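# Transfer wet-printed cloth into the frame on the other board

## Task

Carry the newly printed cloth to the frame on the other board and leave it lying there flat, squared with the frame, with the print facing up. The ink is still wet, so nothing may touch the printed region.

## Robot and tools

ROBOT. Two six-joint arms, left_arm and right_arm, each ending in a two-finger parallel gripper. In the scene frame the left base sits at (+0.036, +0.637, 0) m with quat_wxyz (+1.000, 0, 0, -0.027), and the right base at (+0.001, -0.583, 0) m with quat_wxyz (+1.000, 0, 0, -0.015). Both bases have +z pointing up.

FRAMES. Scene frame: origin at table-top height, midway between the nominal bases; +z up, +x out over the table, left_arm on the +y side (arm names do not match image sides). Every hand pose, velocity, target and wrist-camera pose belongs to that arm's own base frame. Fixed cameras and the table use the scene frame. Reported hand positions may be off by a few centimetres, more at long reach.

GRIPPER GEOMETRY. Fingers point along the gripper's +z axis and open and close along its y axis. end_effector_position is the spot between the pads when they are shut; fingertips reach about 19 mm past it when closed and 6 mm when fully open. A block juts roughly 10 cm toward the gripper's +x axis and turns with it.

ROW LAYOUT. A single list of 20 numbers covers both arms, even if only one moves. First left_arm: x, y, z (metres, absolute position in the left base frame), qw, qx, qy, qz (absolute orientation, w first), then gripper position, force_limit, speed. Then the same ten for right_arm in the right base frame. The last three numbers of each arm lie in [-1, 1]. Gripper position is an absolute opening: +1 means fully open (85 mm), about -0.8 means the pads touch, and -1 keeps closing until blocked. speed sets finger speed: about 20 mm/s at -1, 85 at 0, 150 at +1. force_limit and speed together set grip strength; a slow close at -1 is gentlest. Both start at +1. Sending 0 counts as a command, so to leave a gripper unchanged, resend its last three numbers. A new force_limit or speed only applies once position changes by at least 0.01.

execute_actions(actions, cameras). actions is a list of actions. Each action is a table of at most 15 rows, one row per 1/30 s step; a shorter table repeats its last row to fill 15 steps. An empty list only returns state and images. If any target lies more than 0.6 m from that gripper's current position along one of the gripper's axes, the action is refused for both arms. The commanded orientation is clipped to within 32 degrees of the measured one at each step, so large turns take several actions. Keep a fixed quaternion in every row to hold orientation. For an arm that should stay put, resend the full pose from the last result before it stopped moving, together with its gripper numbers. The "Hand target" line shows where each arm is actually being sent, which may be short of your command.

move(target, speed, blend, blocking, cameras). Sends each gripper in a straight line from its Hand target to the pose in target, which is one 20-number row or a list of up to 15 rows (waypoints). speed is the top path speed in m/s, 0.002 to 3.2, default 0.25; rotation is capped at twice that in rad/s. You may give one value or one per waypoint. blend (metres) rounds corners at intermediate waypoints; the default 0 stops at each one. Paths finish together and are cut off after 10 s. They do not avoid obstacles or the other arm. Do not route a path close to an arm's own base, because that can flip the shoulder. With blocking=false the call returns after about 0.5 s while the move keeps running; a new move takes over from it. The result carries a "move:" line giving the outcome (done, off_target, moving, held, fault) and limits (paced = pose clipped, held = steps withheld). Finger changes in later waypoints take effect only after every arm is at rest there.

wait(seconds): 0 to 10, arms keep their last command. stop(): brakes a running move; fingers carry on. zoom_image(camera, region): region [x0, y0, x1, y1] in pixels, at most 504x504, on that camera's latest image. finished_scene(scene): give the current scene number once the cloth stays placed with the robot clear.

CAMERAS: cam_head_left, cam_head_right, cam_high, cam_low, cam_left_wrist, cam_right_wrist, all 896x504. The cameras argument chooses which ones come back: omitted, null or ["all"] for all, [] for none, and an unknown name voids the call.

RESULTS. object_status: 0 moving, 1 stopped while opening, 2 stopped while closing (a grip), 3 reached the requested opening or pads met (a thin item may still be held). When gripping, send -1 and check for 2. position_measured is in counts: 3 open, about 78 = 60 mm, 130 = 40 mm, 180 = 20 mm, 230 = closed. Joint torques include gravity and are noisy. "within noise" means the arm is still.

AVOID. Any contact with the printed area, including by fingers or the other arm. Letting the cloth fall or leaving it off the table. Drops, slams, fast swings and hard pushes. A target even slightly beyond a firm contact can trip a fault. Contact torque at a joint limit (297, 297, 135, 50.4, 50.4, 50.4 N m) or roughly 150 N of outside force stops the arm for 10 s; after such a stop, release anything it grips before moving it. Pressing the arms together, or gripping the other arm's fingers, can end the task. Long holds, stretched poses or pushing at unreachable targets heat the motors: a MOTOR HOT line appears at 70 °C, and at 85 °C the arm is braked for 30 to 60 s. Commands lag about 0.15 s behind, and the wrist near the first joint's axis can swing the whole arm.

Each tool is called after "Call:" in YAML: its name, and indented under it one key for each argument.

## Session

Call:
execute_actions:
  actions: []

Call:
zoom_image:
  camera: "cam_head_right"
  region: [330, 210, 630, 395]

Scene clock: 0.00 s.
left_arm: end_effector_position=(+0.0943, -0.6473, +0.3900) position_measured=3 object_status=3 end_effector_quat_wxyz=(-0.029, -0.364, +0.931, -0.022) | right_arm: end_effector_position=(+1.3218, +0.0123, +0.1045) position_measured=3 object_status=3 end_effector_quat_wxyz=(-0.210, +0.881, +0.145, +0.398)
Joint positions: left_arm=[1.454 -1.662 1.921 -1.896 -1.6 -2.434] | right_arm=[2.88 -0.473 0.983 -2.775 -0.882 2.812]
Joint velocities: within noise
Joint torques (N m): no reading
Hand target: left_arm +0.0943, -0.6473, +0.3900; -0.029, -0.364, +0.931, -0.022 | right_arm +1.3218, +0.0123, +0.1045; -0.210, +0.881, +0.145, +0.398
Tool commands: left_gripper/position=+1.0 left_gripper/force_limit=+1.0 left_gripper/speed=+1.0 right_gripper/position=+1.0 right_gripper/force_limit=+1.0 right_gripper/speed=+1.0
camera_calibration:
cam_left_wrist: T_world_to_cam=[[-0.689777, 0.720307, -0.0732509, 0.570905], [0.684172, 0.681569, 0.259564, 0.289981], [0.236892, 0.128925, -0.962944, 0.561257], [0, 0, 0, 1]] pos_world=[0.0624432, -0.681229, 0.50701]
cam_right_wrist: T_world_to_cam=[[0.401628, -0.883326, -0.241724, -0.492727], [-0.83931, -0.249424, -0.48306, 1.17588], [0.366407, 0.396892, -0.84156, -0.275314], [0, 0, 0, 1]] pos_world=[1.2857, -0.032675, 0.217225]

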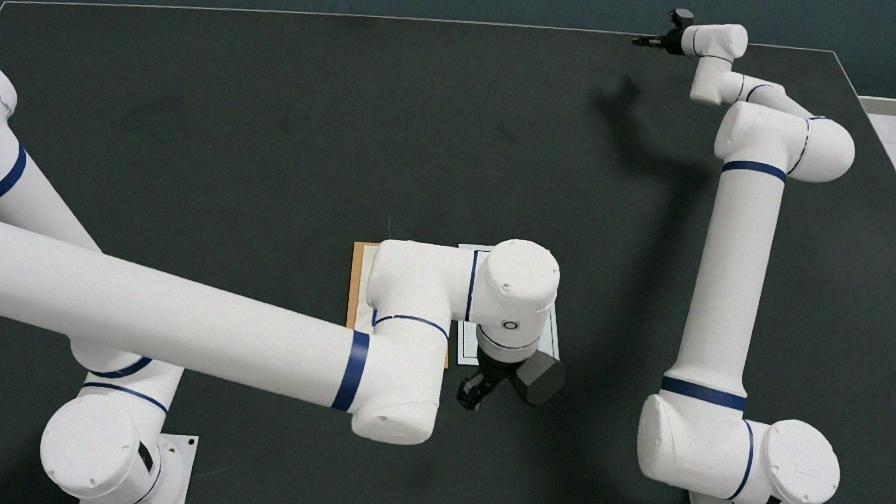

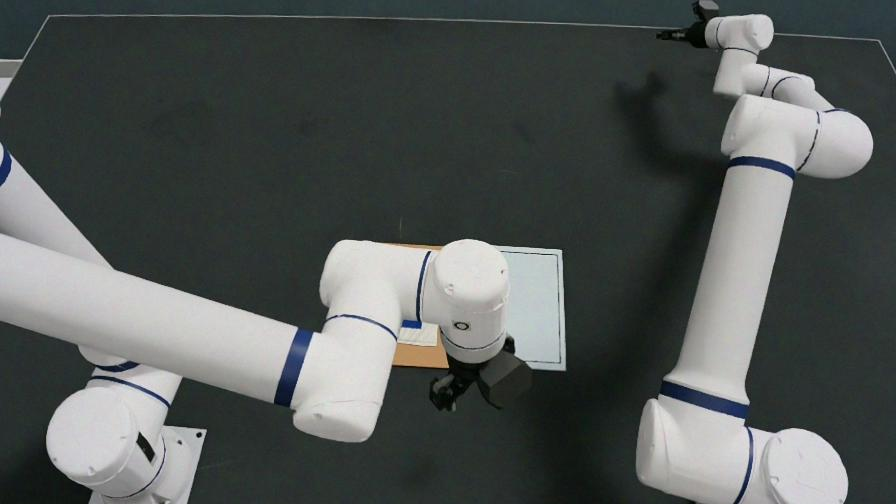

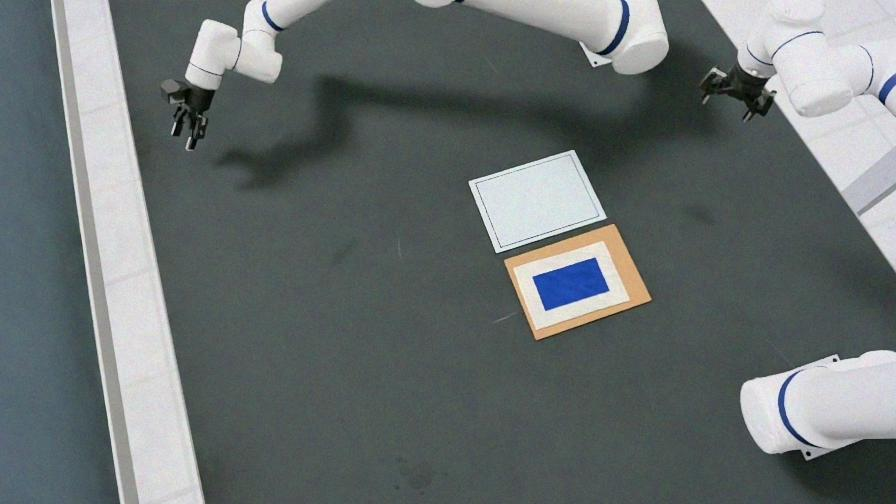

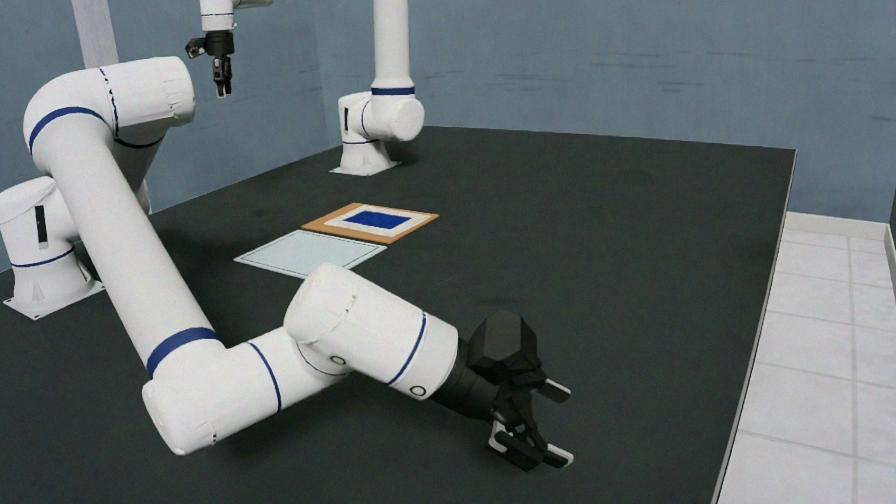

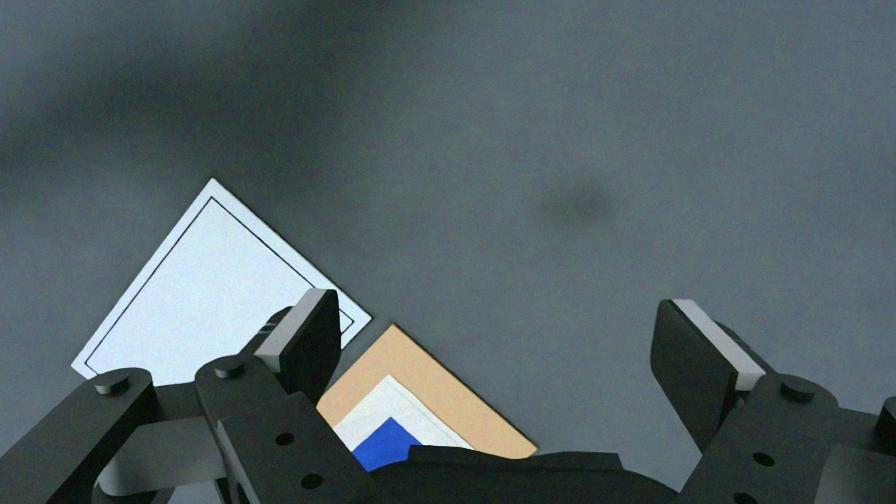

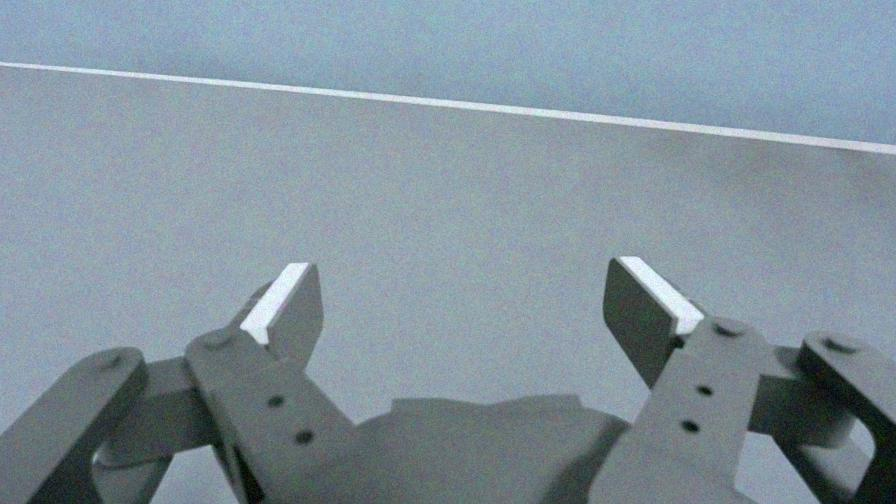

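Scaled by 1.680 from the camera's 896x504 image, which has a finer 1280x720 frame.

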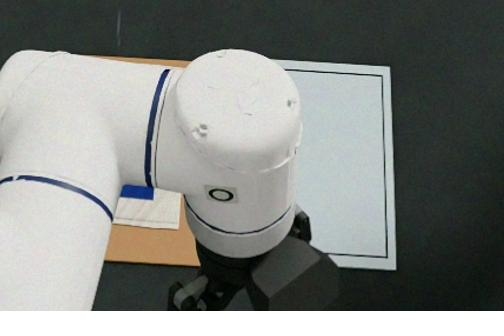

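Call:
move:
  target:
    - [0.26,-0.62,0.25,0,-0.9336,0.3584,0,-0.2,-1,-1,0.75,0.40,0.3,0,0.9135,0.4067,0,-0.2,-1,-1]
    - [0.27,-0.60,0.2,0,-0.9336,0.3584,0,-0.2,-1,-1,0.52,0.61,0.2,0,0.9135,0.4067,0,-0.2,-1,-1]
  speed: 0.3

Call:
zoom_image:
  camera: "cam_high"
  region: [460, 130, 660, 350]

Scene clock: 11.87 s.
left_arm: end_effector_position=(+0.2700, -0.6000, +0.2000) position_measured=154 object_status=3 end_effector_quat_wxyz=(+0.000, +0.934, -0.358, +0.000) | right_arm: end_effector_position=(+0.5201, +0.6099, +0.2001) position_measured=154 object_status=3 end_effector_quat_wxyz=(+0.000, +0.914, +0.407, +0.000)
Joint positions: left_arm=[1.72 -1.492 2.105 -2.184 -1.571 -3.83] | right_arm=[3.783 -1.274 1.834 -2.131 -1.571 2.945]
Joint velocities: within noise
Joint torques (N m): left_arm=[9.86 -60.32 -31.79 -8.15 1.42 5.18] | right_arm=[19.68 -49.6 -27 -9.12 -3.33 2.31]
Hand target: left_arm +0.2700, -0.6000, +0.2000; +0.000, +0.934, -0.358, +0.000 | right_arm +0.5200, +0.6100, +0.2000; +0.000, +0.914, +0.407, +0.000
Off the commanded pose: left_arm 0.000 m, 0 deg | right_arm 0.000 m, 0 deg.
move: done
camera_calibration:
cam_left_wrist: T_world_to_cam=[[-0.657752, -0.751325, -0.0536045, -0.251477], [-0.722582, 0.609289, 0.326561, 0.509861], [-0.212692, 0.253529, -0.943655, 0.522921], [0, 0, 0, 1]] pos_world=[0.314229, -0.63217, 0.313476]
cam_right_wrist: T_world_to_cam=[[0.740087, -0.671916, 0.0282747, 0.0212294], [-0.631571, -0.679974, 0.372497, 0.681685], [-0.231061, -0.293538, -0.927603, 0.610674], [0, 0, 0, 1]] pos_world=[0.555924, 0.657048, 0.311937]

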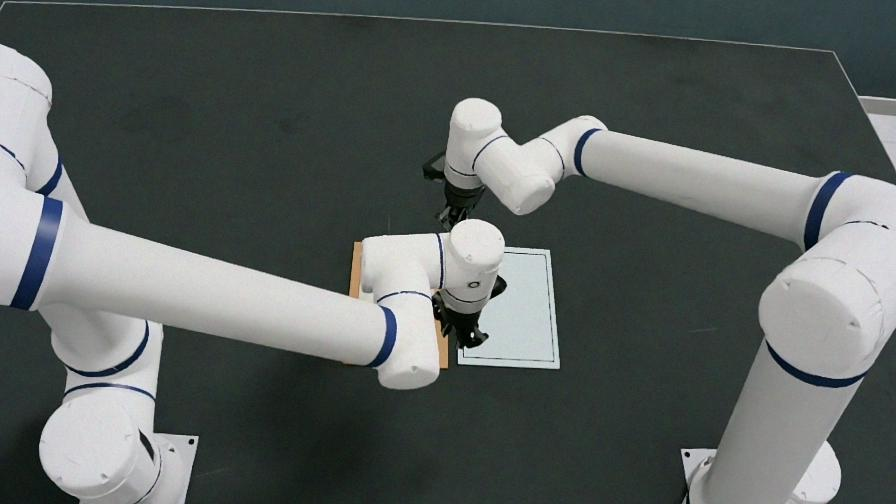

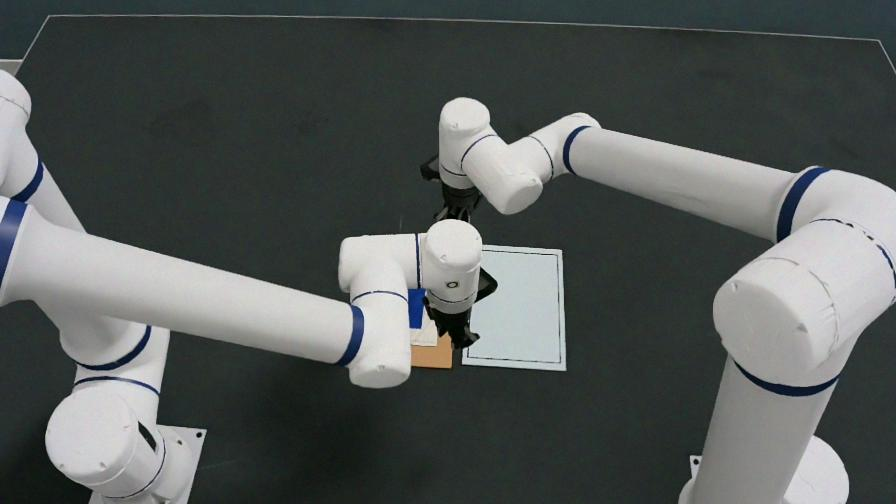

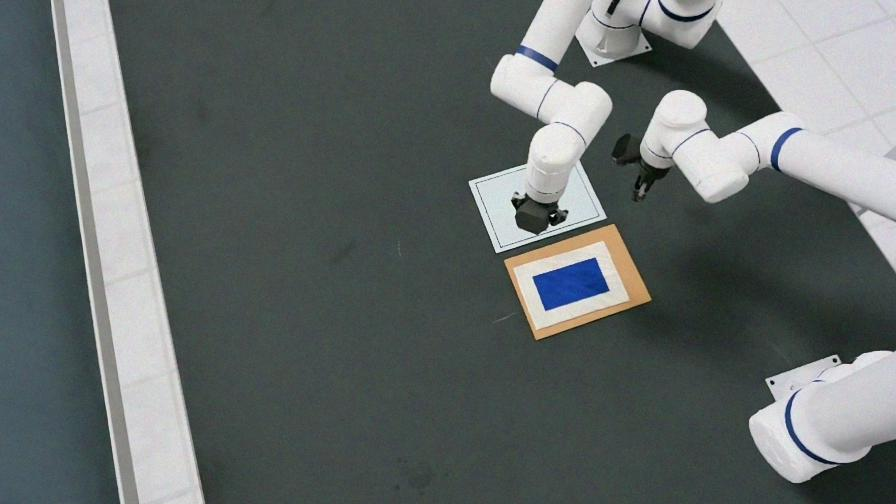

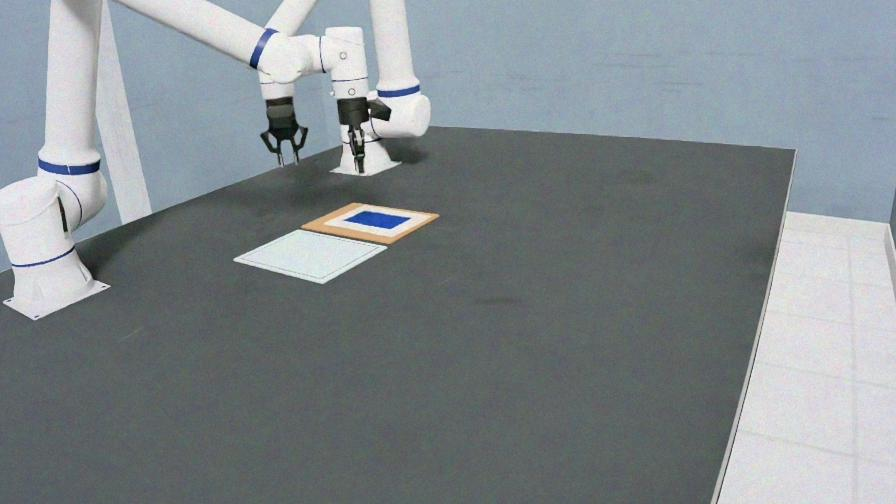

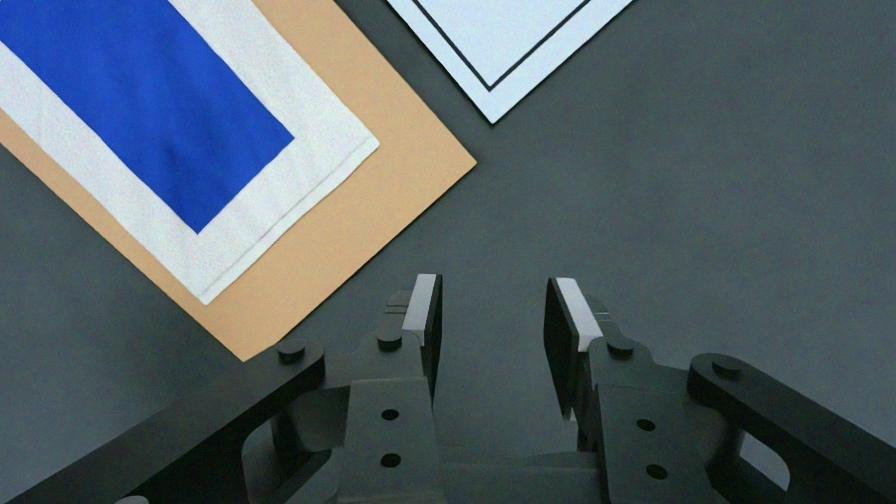

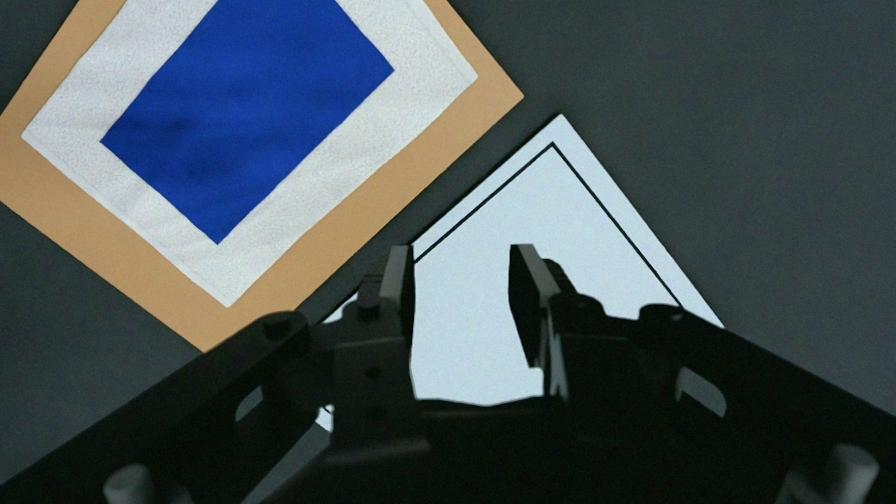

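Scaled by 2.291 from the camera's 896x504 image, which has a finer 1280x720 frame.

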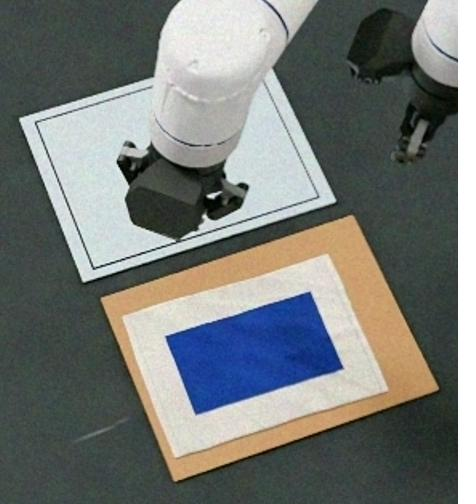

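Call:
move:
  target:
    - [0.3385,-0.553,0.045,0,-0.9336,0.3584,0,-0.2,-0.3,-1,0.569,0.655,0.045,0,0.9135,0.4067,0,-0.2,-0.3,-1]
  speed: 0.2
  cameras: ["cam_left_wrist","cam_right_wrist"]

Scene clock: 38.30 s.
left_arm: end_effector_position=(+0.3385, -0.5530, +0.0451) position_measured=154 object_status=3 end_effector_quat_wxyz=(+0.000, +0.934, -0.358, +0.000) | right_arm: end_effector_position=(+0.5690, +0.6550, +0.0451) position_measured=154 object_status=3 end_effector_quat_wxyz=(+0.000, +0.914, +0.407, +0.000)
Joint positions: left_arm=[1.843 -1.292 2.233 -2.512 -1.571 -3.707] | right_arm=[3.791 -1.024 1.79 -2.336 -1.571 2.953]
Joint velocities: within noise
Joint torques (N m): left_arm=[6.61 -73.4 -20.65 -8.08 -2.96 5.37] | right_arm=[21.71 -60.89 -33.73 -8.38 0.19 2.27]
Hand target: left_arm +0.3385, -0.5530, +0.0450; +0.000, +0.934, -0.358, +0.000 | right_arm +0.5690, +0.6550, +0.0450; +0.000, +0.914, +0.407, +0.000
Off the commanded pose: left_arm 0.000 m, 0 deg | right_arm 0.000 m, 0 deg.
move: done
camera_calibration:
cam_left_wrist: T_world_to_cam=[[-0.657752, -0.751325, -0.0536045, -0.179412], [-0.722582, 0.609289, 0.326561, 0.581306], [-0.212692, 0.253529, -0.943655, 0.379402], [0, 0, 0, 1]] pos_world=[0.382729, -0.58517, 0.158576]
cam_right_wrist: T_world_to_cam=[[0.740104, -0.671895, 0.0283433, 0.0197601], [-0.631586, -0.679992, 0.372438, 0.800904], [-0.230966, -0.293544, -0.927624, 0.491453], [0, 0, 0, 1]] pos_world=[0.604724, 0.702148, 0.157037]
Images, in order (width x height): cam_left_wrist 896x504, cam_right_wrist 896x504.

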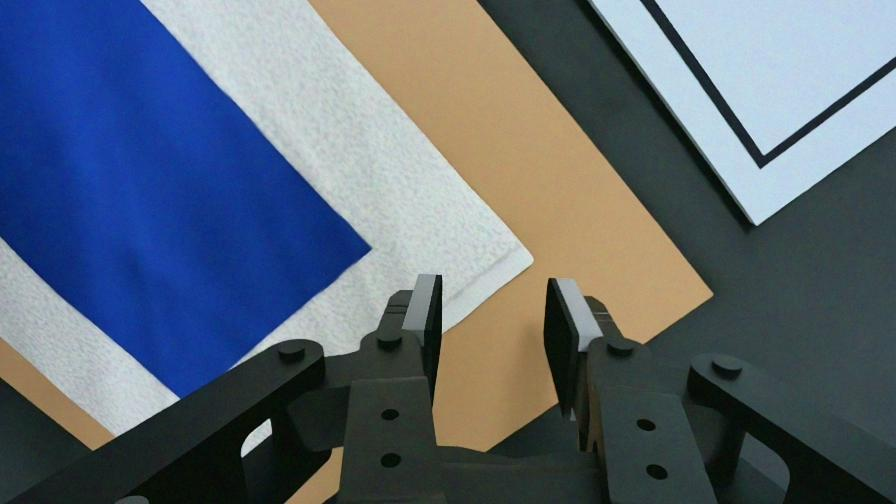

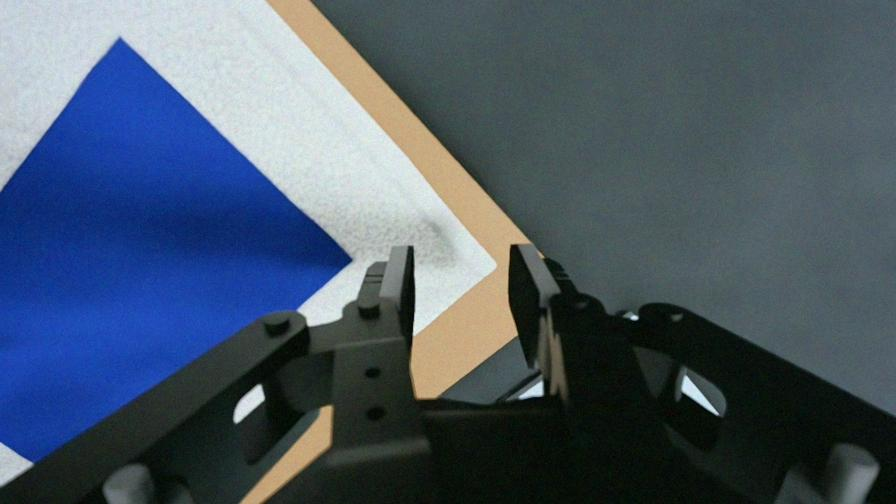

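Call:
move:
  target:
    - [0.3385,-0.553,0.030,0,-0.9336,0.3584,0,-0.25,-0.3,-1,0.571,0.654,0.028,0,0.9135,0.4067,0,-0.25,-0.3,-1]
    - [0.3385,-0.553,0.0258,0,-0.9336,0.3584,0,-0.25,-0.3,-1,0.571,0.654,0.0236,0,0.9135,0.4067,0,-0.25,-0.3,-1]
    - [0.3385,-0.553,0.0258,0,-0.9336,0.3584,0,-1,-0.3,-1,0.571,0.654,0.0236,0,0.9135,0.4067,0,-1,-0.3,-1]
  speed: [0.06,0.02,0.02]
  cameras: ["cam_left_wrist","cam_right_wrist"]

Scene clock: 46.50 s.
left_arm: end_effector_position=(+0.3385, -0.5530, +0.0258) position_measured=222 object_status=0 end_effector_quat_wxyz=(+0.000, +0.934, -0.358, +0.000) | right_arm: end_effector_position=(+0.5710, +0.6540, +0.0236) position_measured=223 object_status=0 end_effector_quat_wxyz=(+0.000, +0.914, +0.407, +0.000)
Joint positions: left_arm=[1.843 -1.259 2.241 -2.553 -1.571 -3.707] | right_arm=[3.789 -0.998 1.796 -2.369 -1.571 2.951]
Joint velocities: within noise
Joint torques (N m): left_arm=[-17.84 10.9 5.36 3.15 -8.32 4.8] | right_arm=[-18.13 -22.53 -0.97 3.7 -5.32 -2.68]
Hand target: left_arm +0.3385, -0.5530, +0.0258; +0.000, +0.934, -0.358, +0.000 | right_arm +0.5710, +0.6540, +0.0236; +0.000, +0.914, +0.407, +0.000
Off the commanded pose: left_arm 0.000 m, 0 deg | right_arm 0.000 m, 0 deg.
move: done
camera_calibration:
cam_left_wrist: T_world_to_cam=[[-0.657752, -0.751325, -0.0536045, -0.180371], [-0.722582, 0.609289, 0.326561, 0.587548], [-0.212692, 0.253529, -0.943655, 0.361164], [0, 0, 0, 1]] pos_world=[0.382729, -0.58507, 0.139276]
cam_right_wrist: T_world_to_cam=[[0.740131, -0.671869, 0.0282558, 0.0181908], [-0.631552, -0.680057, 0.372377, 0.809696], [-0.230973, -0.293453, -0.927651, 0.471581], [0, 0, 0, 1]] pos_world=[0.606824, 0.701248, 0.135437]
Images, in order (width x height): cam_left_wrist 896x504, cam_right_wrist 896x504.

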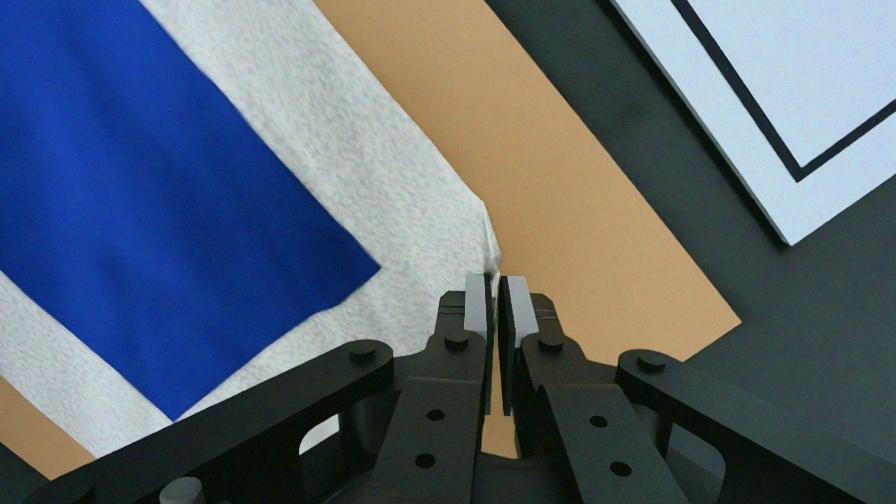

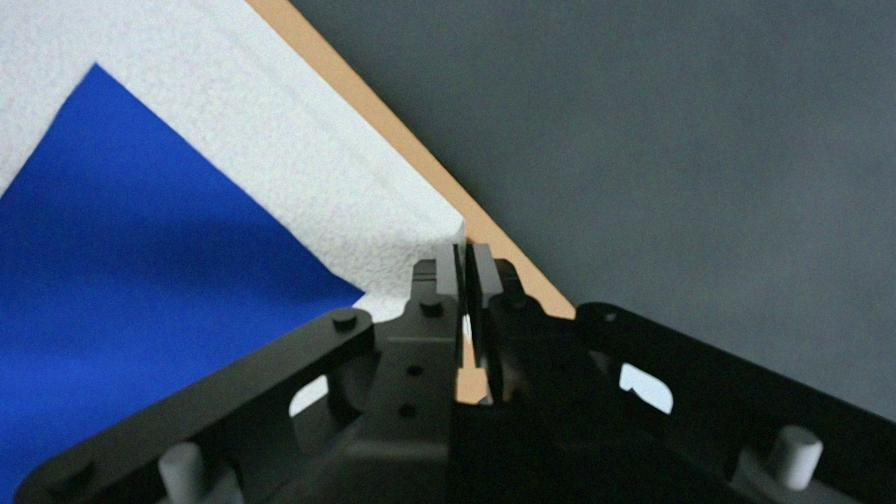

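Call:
move:
  target:
    - [0.3385,-0.553,0.055,0,-0.9336,0.3584,0,-1,-0.3,-1,0.571,0.654,0.053,0,0.9135,0.4067,0,-1,-0.3,-1]
    - [0.3385,-0.59,0.07,0,-0.9336,0.3584,0,-1,-0.3,-1,0.570,0.618,0.068,0,0.9135,0.4067,0,-1,-0.3,-1]
    - [0.338,-0.75,0.07,0,-0.9336,0.3584,0,-1,-0.3,-1,0.566,0.461,0.068,0,0.9135,0.4067,0,-1,-0.3,-1]
    - [0.338,-0.808,0.034,0,-0.9336,0.3584,0,-1,-0.3,-1,0.565,0.405,0.032,0,0.9135,0.4067,0,-1,-0.3,-1]
  speed: [0.05,0.1,0.1,0.1]
  blend: 0.015
  cameras: ["cam_high","cam_low","cam_left_wrist","cam_right_wrist"]

Call:
zoom_image:
  camera: "cam_high"
  region: [460, 140, 620, 260]

Call:
zoom_image:
  camera: "cam_low"
  region: [210, 200, 410, 300]

Scene clock: 56.90 s.
left_arm: end_effector_position=(+0.3380, -0.8079, +0.0341) position_measured=222 object_status=2 end_effector_quat_wxyz=(+0.000, +0.934, -0.358, +0.000) | right_arm: end_effector_position=(+0.5650, +0.4051, +0.0321) position_measured=223 object_status=2 end_effector_quat_wxyz=(+0.000, +0.914, +0.407, +0.000)
Joint positions: left_arm=[1.763 -1.002 1.776 -2.345 -1.571 -3.787] | right_arm=[3.505 -1.213 2.148 -2.506 -1.571 2.668]
Joint velocities: within noise
Joint torques (N m): left_arm=[-11.8 -114.55 -39.39 -4.58 0.51 -4.38] | right_arm=[-12.04 -45.28 -17 -9.04 3.51 -2.78]
Hand target: left_arm +0.3380, -0.8080, +0.0340; +0.000, +0.934, -0.358, +0.000 | right_arm +0.5650, +0.4050, +0.0320; +0.000, +0.914, +0.407, +0.000
Off the commanded pose: left_arm 0.000 m, 0 deg | right_arm 0.000 m, 0 deg.
move: done; blend cut to 0.0147 m at target 1
camera_calibration:
cam_left_wrist: T_world_to_cam=[[-0.657799, -0.751286, -0.0535683, -0.371797], [-0.722571, 0.609384, 0.326408, 0.739942], [-0.212582, 0.253418, -0.94371, 0.433412], [0, 0, 0, 1]] pos_world=[0.382229, -0.840069, 0.147575]
cam_right_wrist: T_world_to_cam=[[0.740122, -0.671873, 0.0284047, -0.144918], [-0.631568, -0.679974, 0.372501, 0.633361], [-0.230959, -0.293636, -0.927597, 0.405078], [0, 0, 0, 1]] pos_world=[0.600824, 0.452248, 0.143937]
Images, in order (width x height): cam_high 896x504, cam_low 896x504, cam_left_wrist 896x504, cam_right_wrist 896x504.

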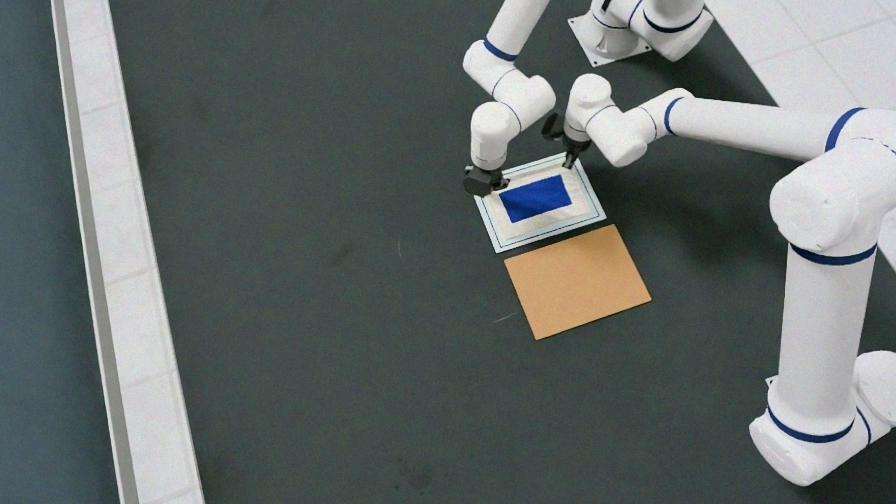

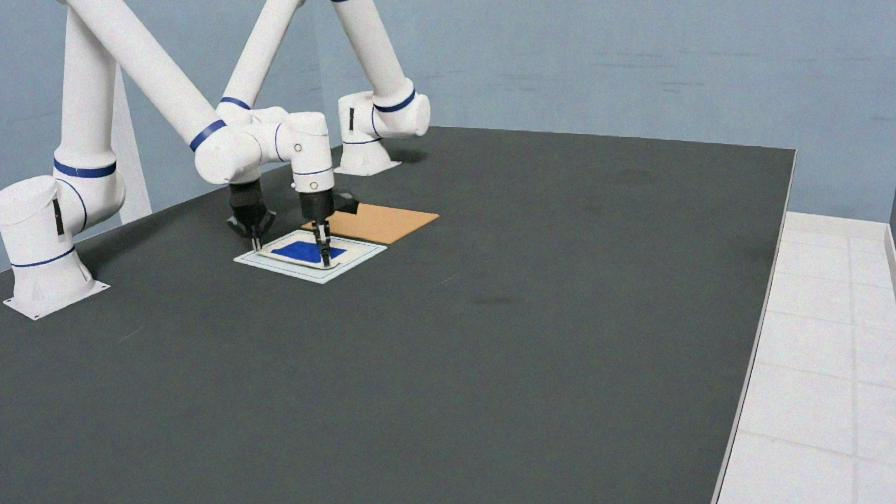

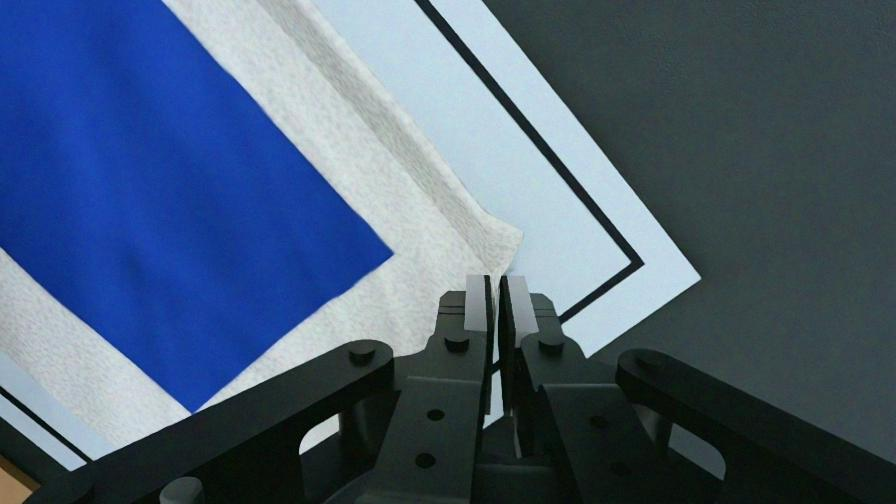

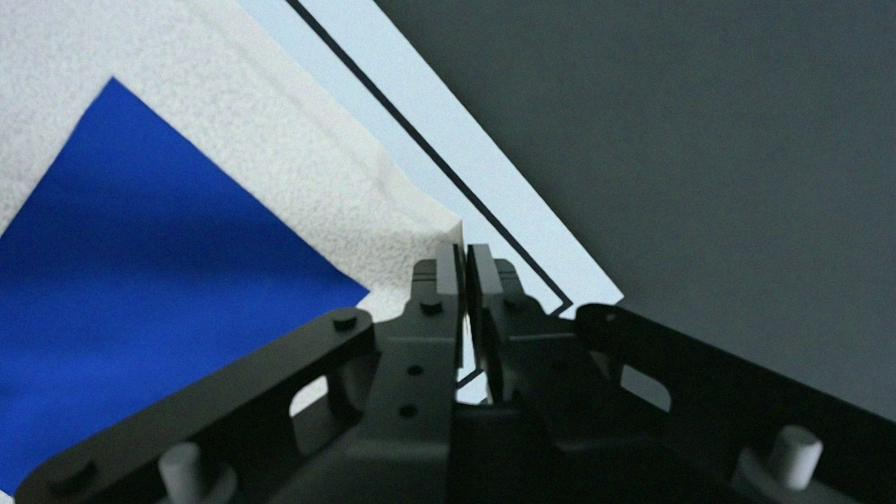

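Scaled by 3.150 from the camera's 896x504 image, which has a finer 1280x720 frame.

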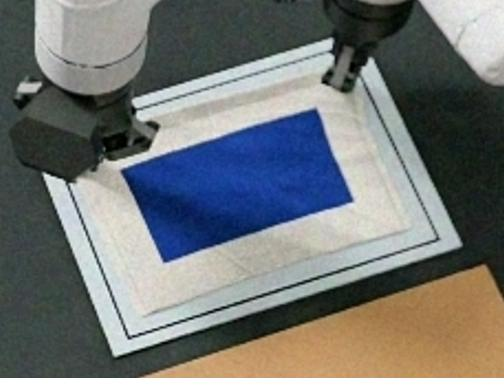

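Scaled by 2.520 from the camera's 896x504 image, which has a finer 1280x720 frame.

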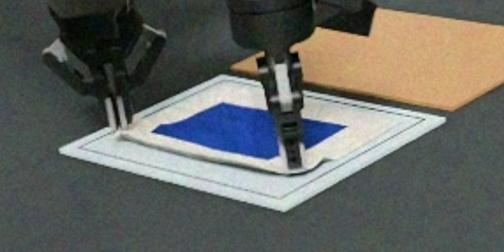

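Call:
move:
  target:
    - [0.3375,-0.808,0.027,0,-0.9336,0.3584,0,-1,-0.3,-1,0.5655,0.405,0.025,0,0.9135,0.4067,0,-1,-0.3,-1]
    - [0.3375,-0.808,0.0271,0,-0.9336,0.3584,0,-0.5,-0.3,-1,0.5655,0.405,0.0251,0,0.9135,0.4067,0,-0.5,-0.3,-1]
    - [0.3375,-0.808,0.08,0,-0.9336,0.3584,0,-0.5,-0.3,-1,0.5655,0.405,0.08,0,0.9135,0.4067,0,-0.5,-0.3,-1]
    - [0.24,-0.70,0.15,0,-0.9993,-0.037,0,-1,-0.3,-1,0.62,0.42,0.15,0,0.9997,0.025,0,-1,-0.3,-1]
  speed: [0.05,0.05,0.05,0.25]

Call:
zoom_image:
  camera: "cam_high"
  region: [460, 140, 620, 260]

Call:
zoom_image:
  camera: "cam_low"
  region: [210, 200, 410, 300]

Scene clock: 67.67 s.
left_arm: end_effector_position=(+0.2400, -0.7000, +0.1500) position_measured=230 object_status=3 end_effector_quat_wxyz=(+0.000, +0.999, +0.037, +0.000) | right_arm: end_effector_position=(+0.6200, +0.4200, +0.1500) position_measured=230 object_status=3 end_effector_quat_wxyz=(+0.000, +1.000, +0.025, +0.000)
Joint positions: left_arm=[1.659 -1.312 1.994 -2.253 -1.571 -4.698] | right_arm=[3.498 -1.3 1.977 -2.248 -1.571 3.448]
Joint velocities: within noise
Joint torques (N m): left_arm=[-10.85 -112.4 -30.49 -1.83 1.8 -4.19] | right_arm=[20.97 -42.69 -34.39 -1.07 -3.25 2.03]
Hand target: left_arm +0.2400, -0.7000, +0.1500; +0.000, +0.999, +0.037, +0.000 | right_arm +0.6200, +0.4200, +0.1500; +0.000, +1.000, +0.025, +0.000
Off the commanded pose: left_arm 0.000 m, 0 deg | right_arm 0.000 m, 0 deg.
move: done
camera_calibration:
cam_left_wrist: T_world_to_cam=[[0.0877166, -0.9947, -0.0536466, -0.698269], [-0.939815, -0.100489, 0.326571, 0.12072], [-0.330232, 0.0217722, -0.943649, 0.360685], [0, 0, 0, 1]] pos_world=[0.293814, -0.69029, 0.263476]
cam_right_wrist: T_world_to_cam=[[0.0458518, -0.998548, 0.0282693, 0.388739], [-0.927503, -0.0320455, 0.37244, 0.545661], [-0.370993, -0.0432969, -0.927626, 0.513302], [0, 0, 0, 1]] pos_world=[0.678709, 0.427885, 0.261937]

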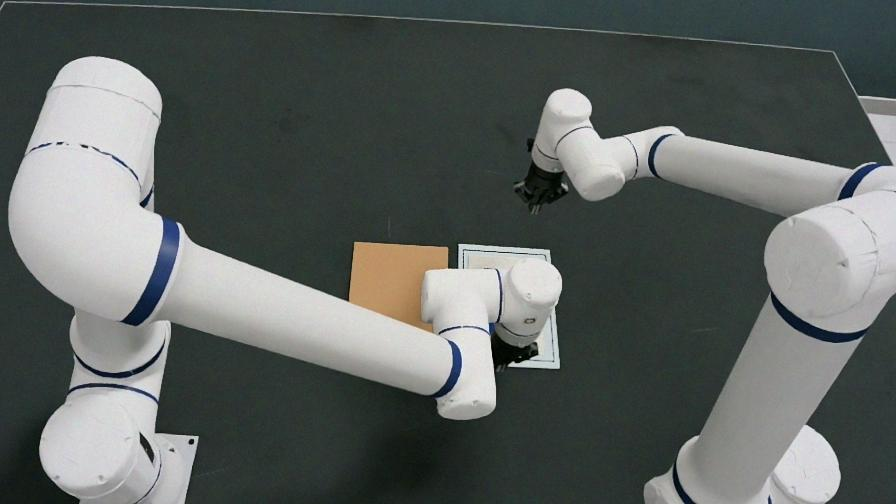

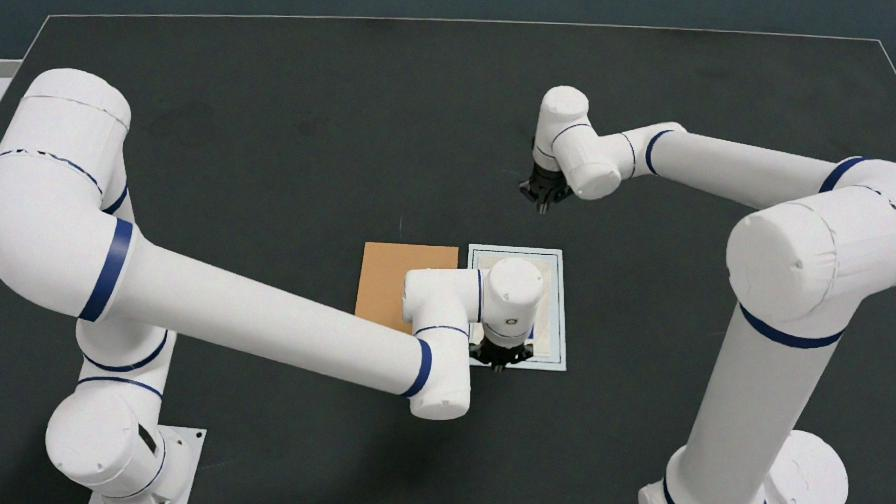

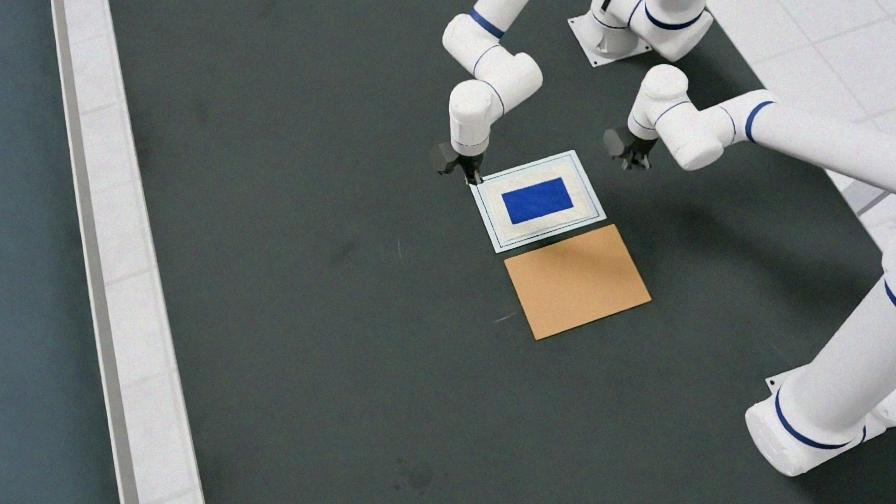

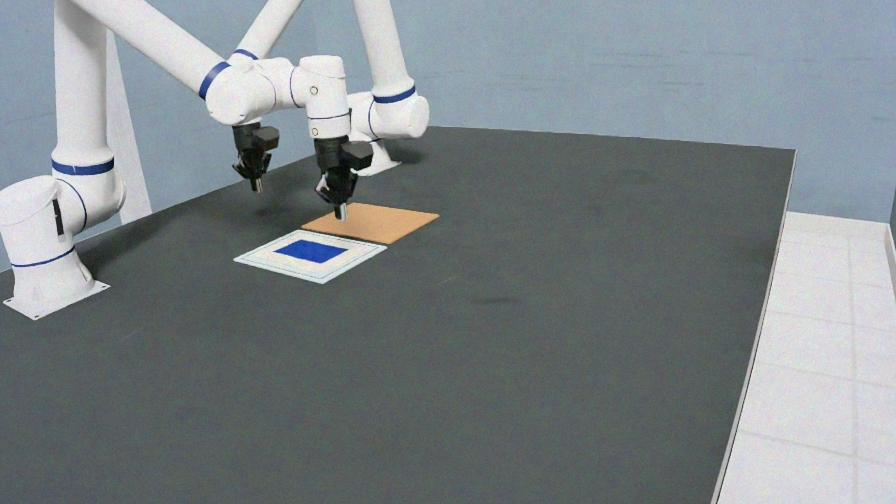

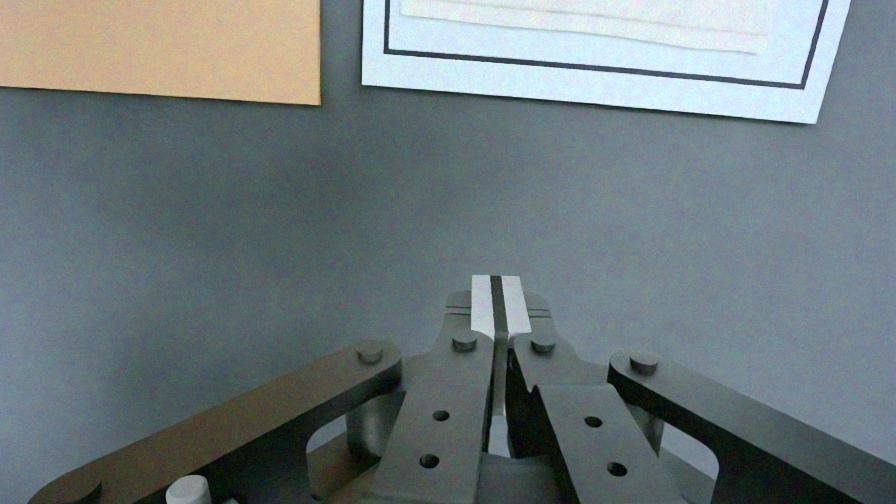

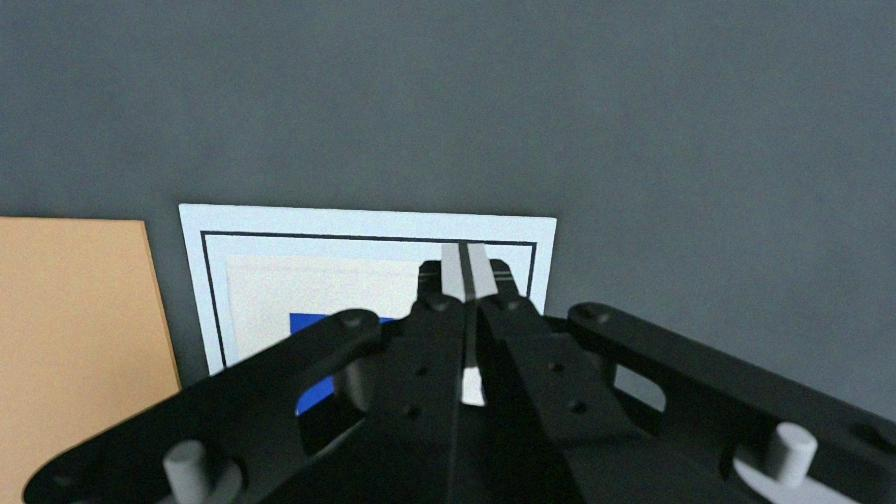

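Scaled by 3.150 from the camera's 896x504 image, which has a finer 1280x720 frame.

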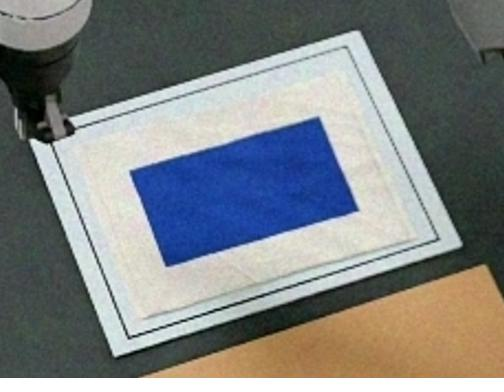

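Scaled by 2.520 from the camera's 896x504 image, which has a finer 1280x720 frame.

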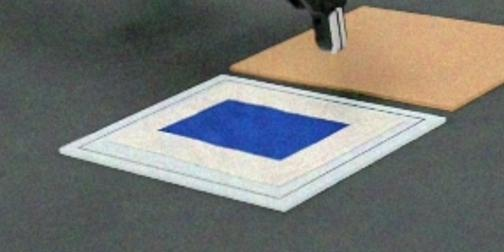

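Call:
finished_scene:
  scene: 2

The scene is finished: the task was done.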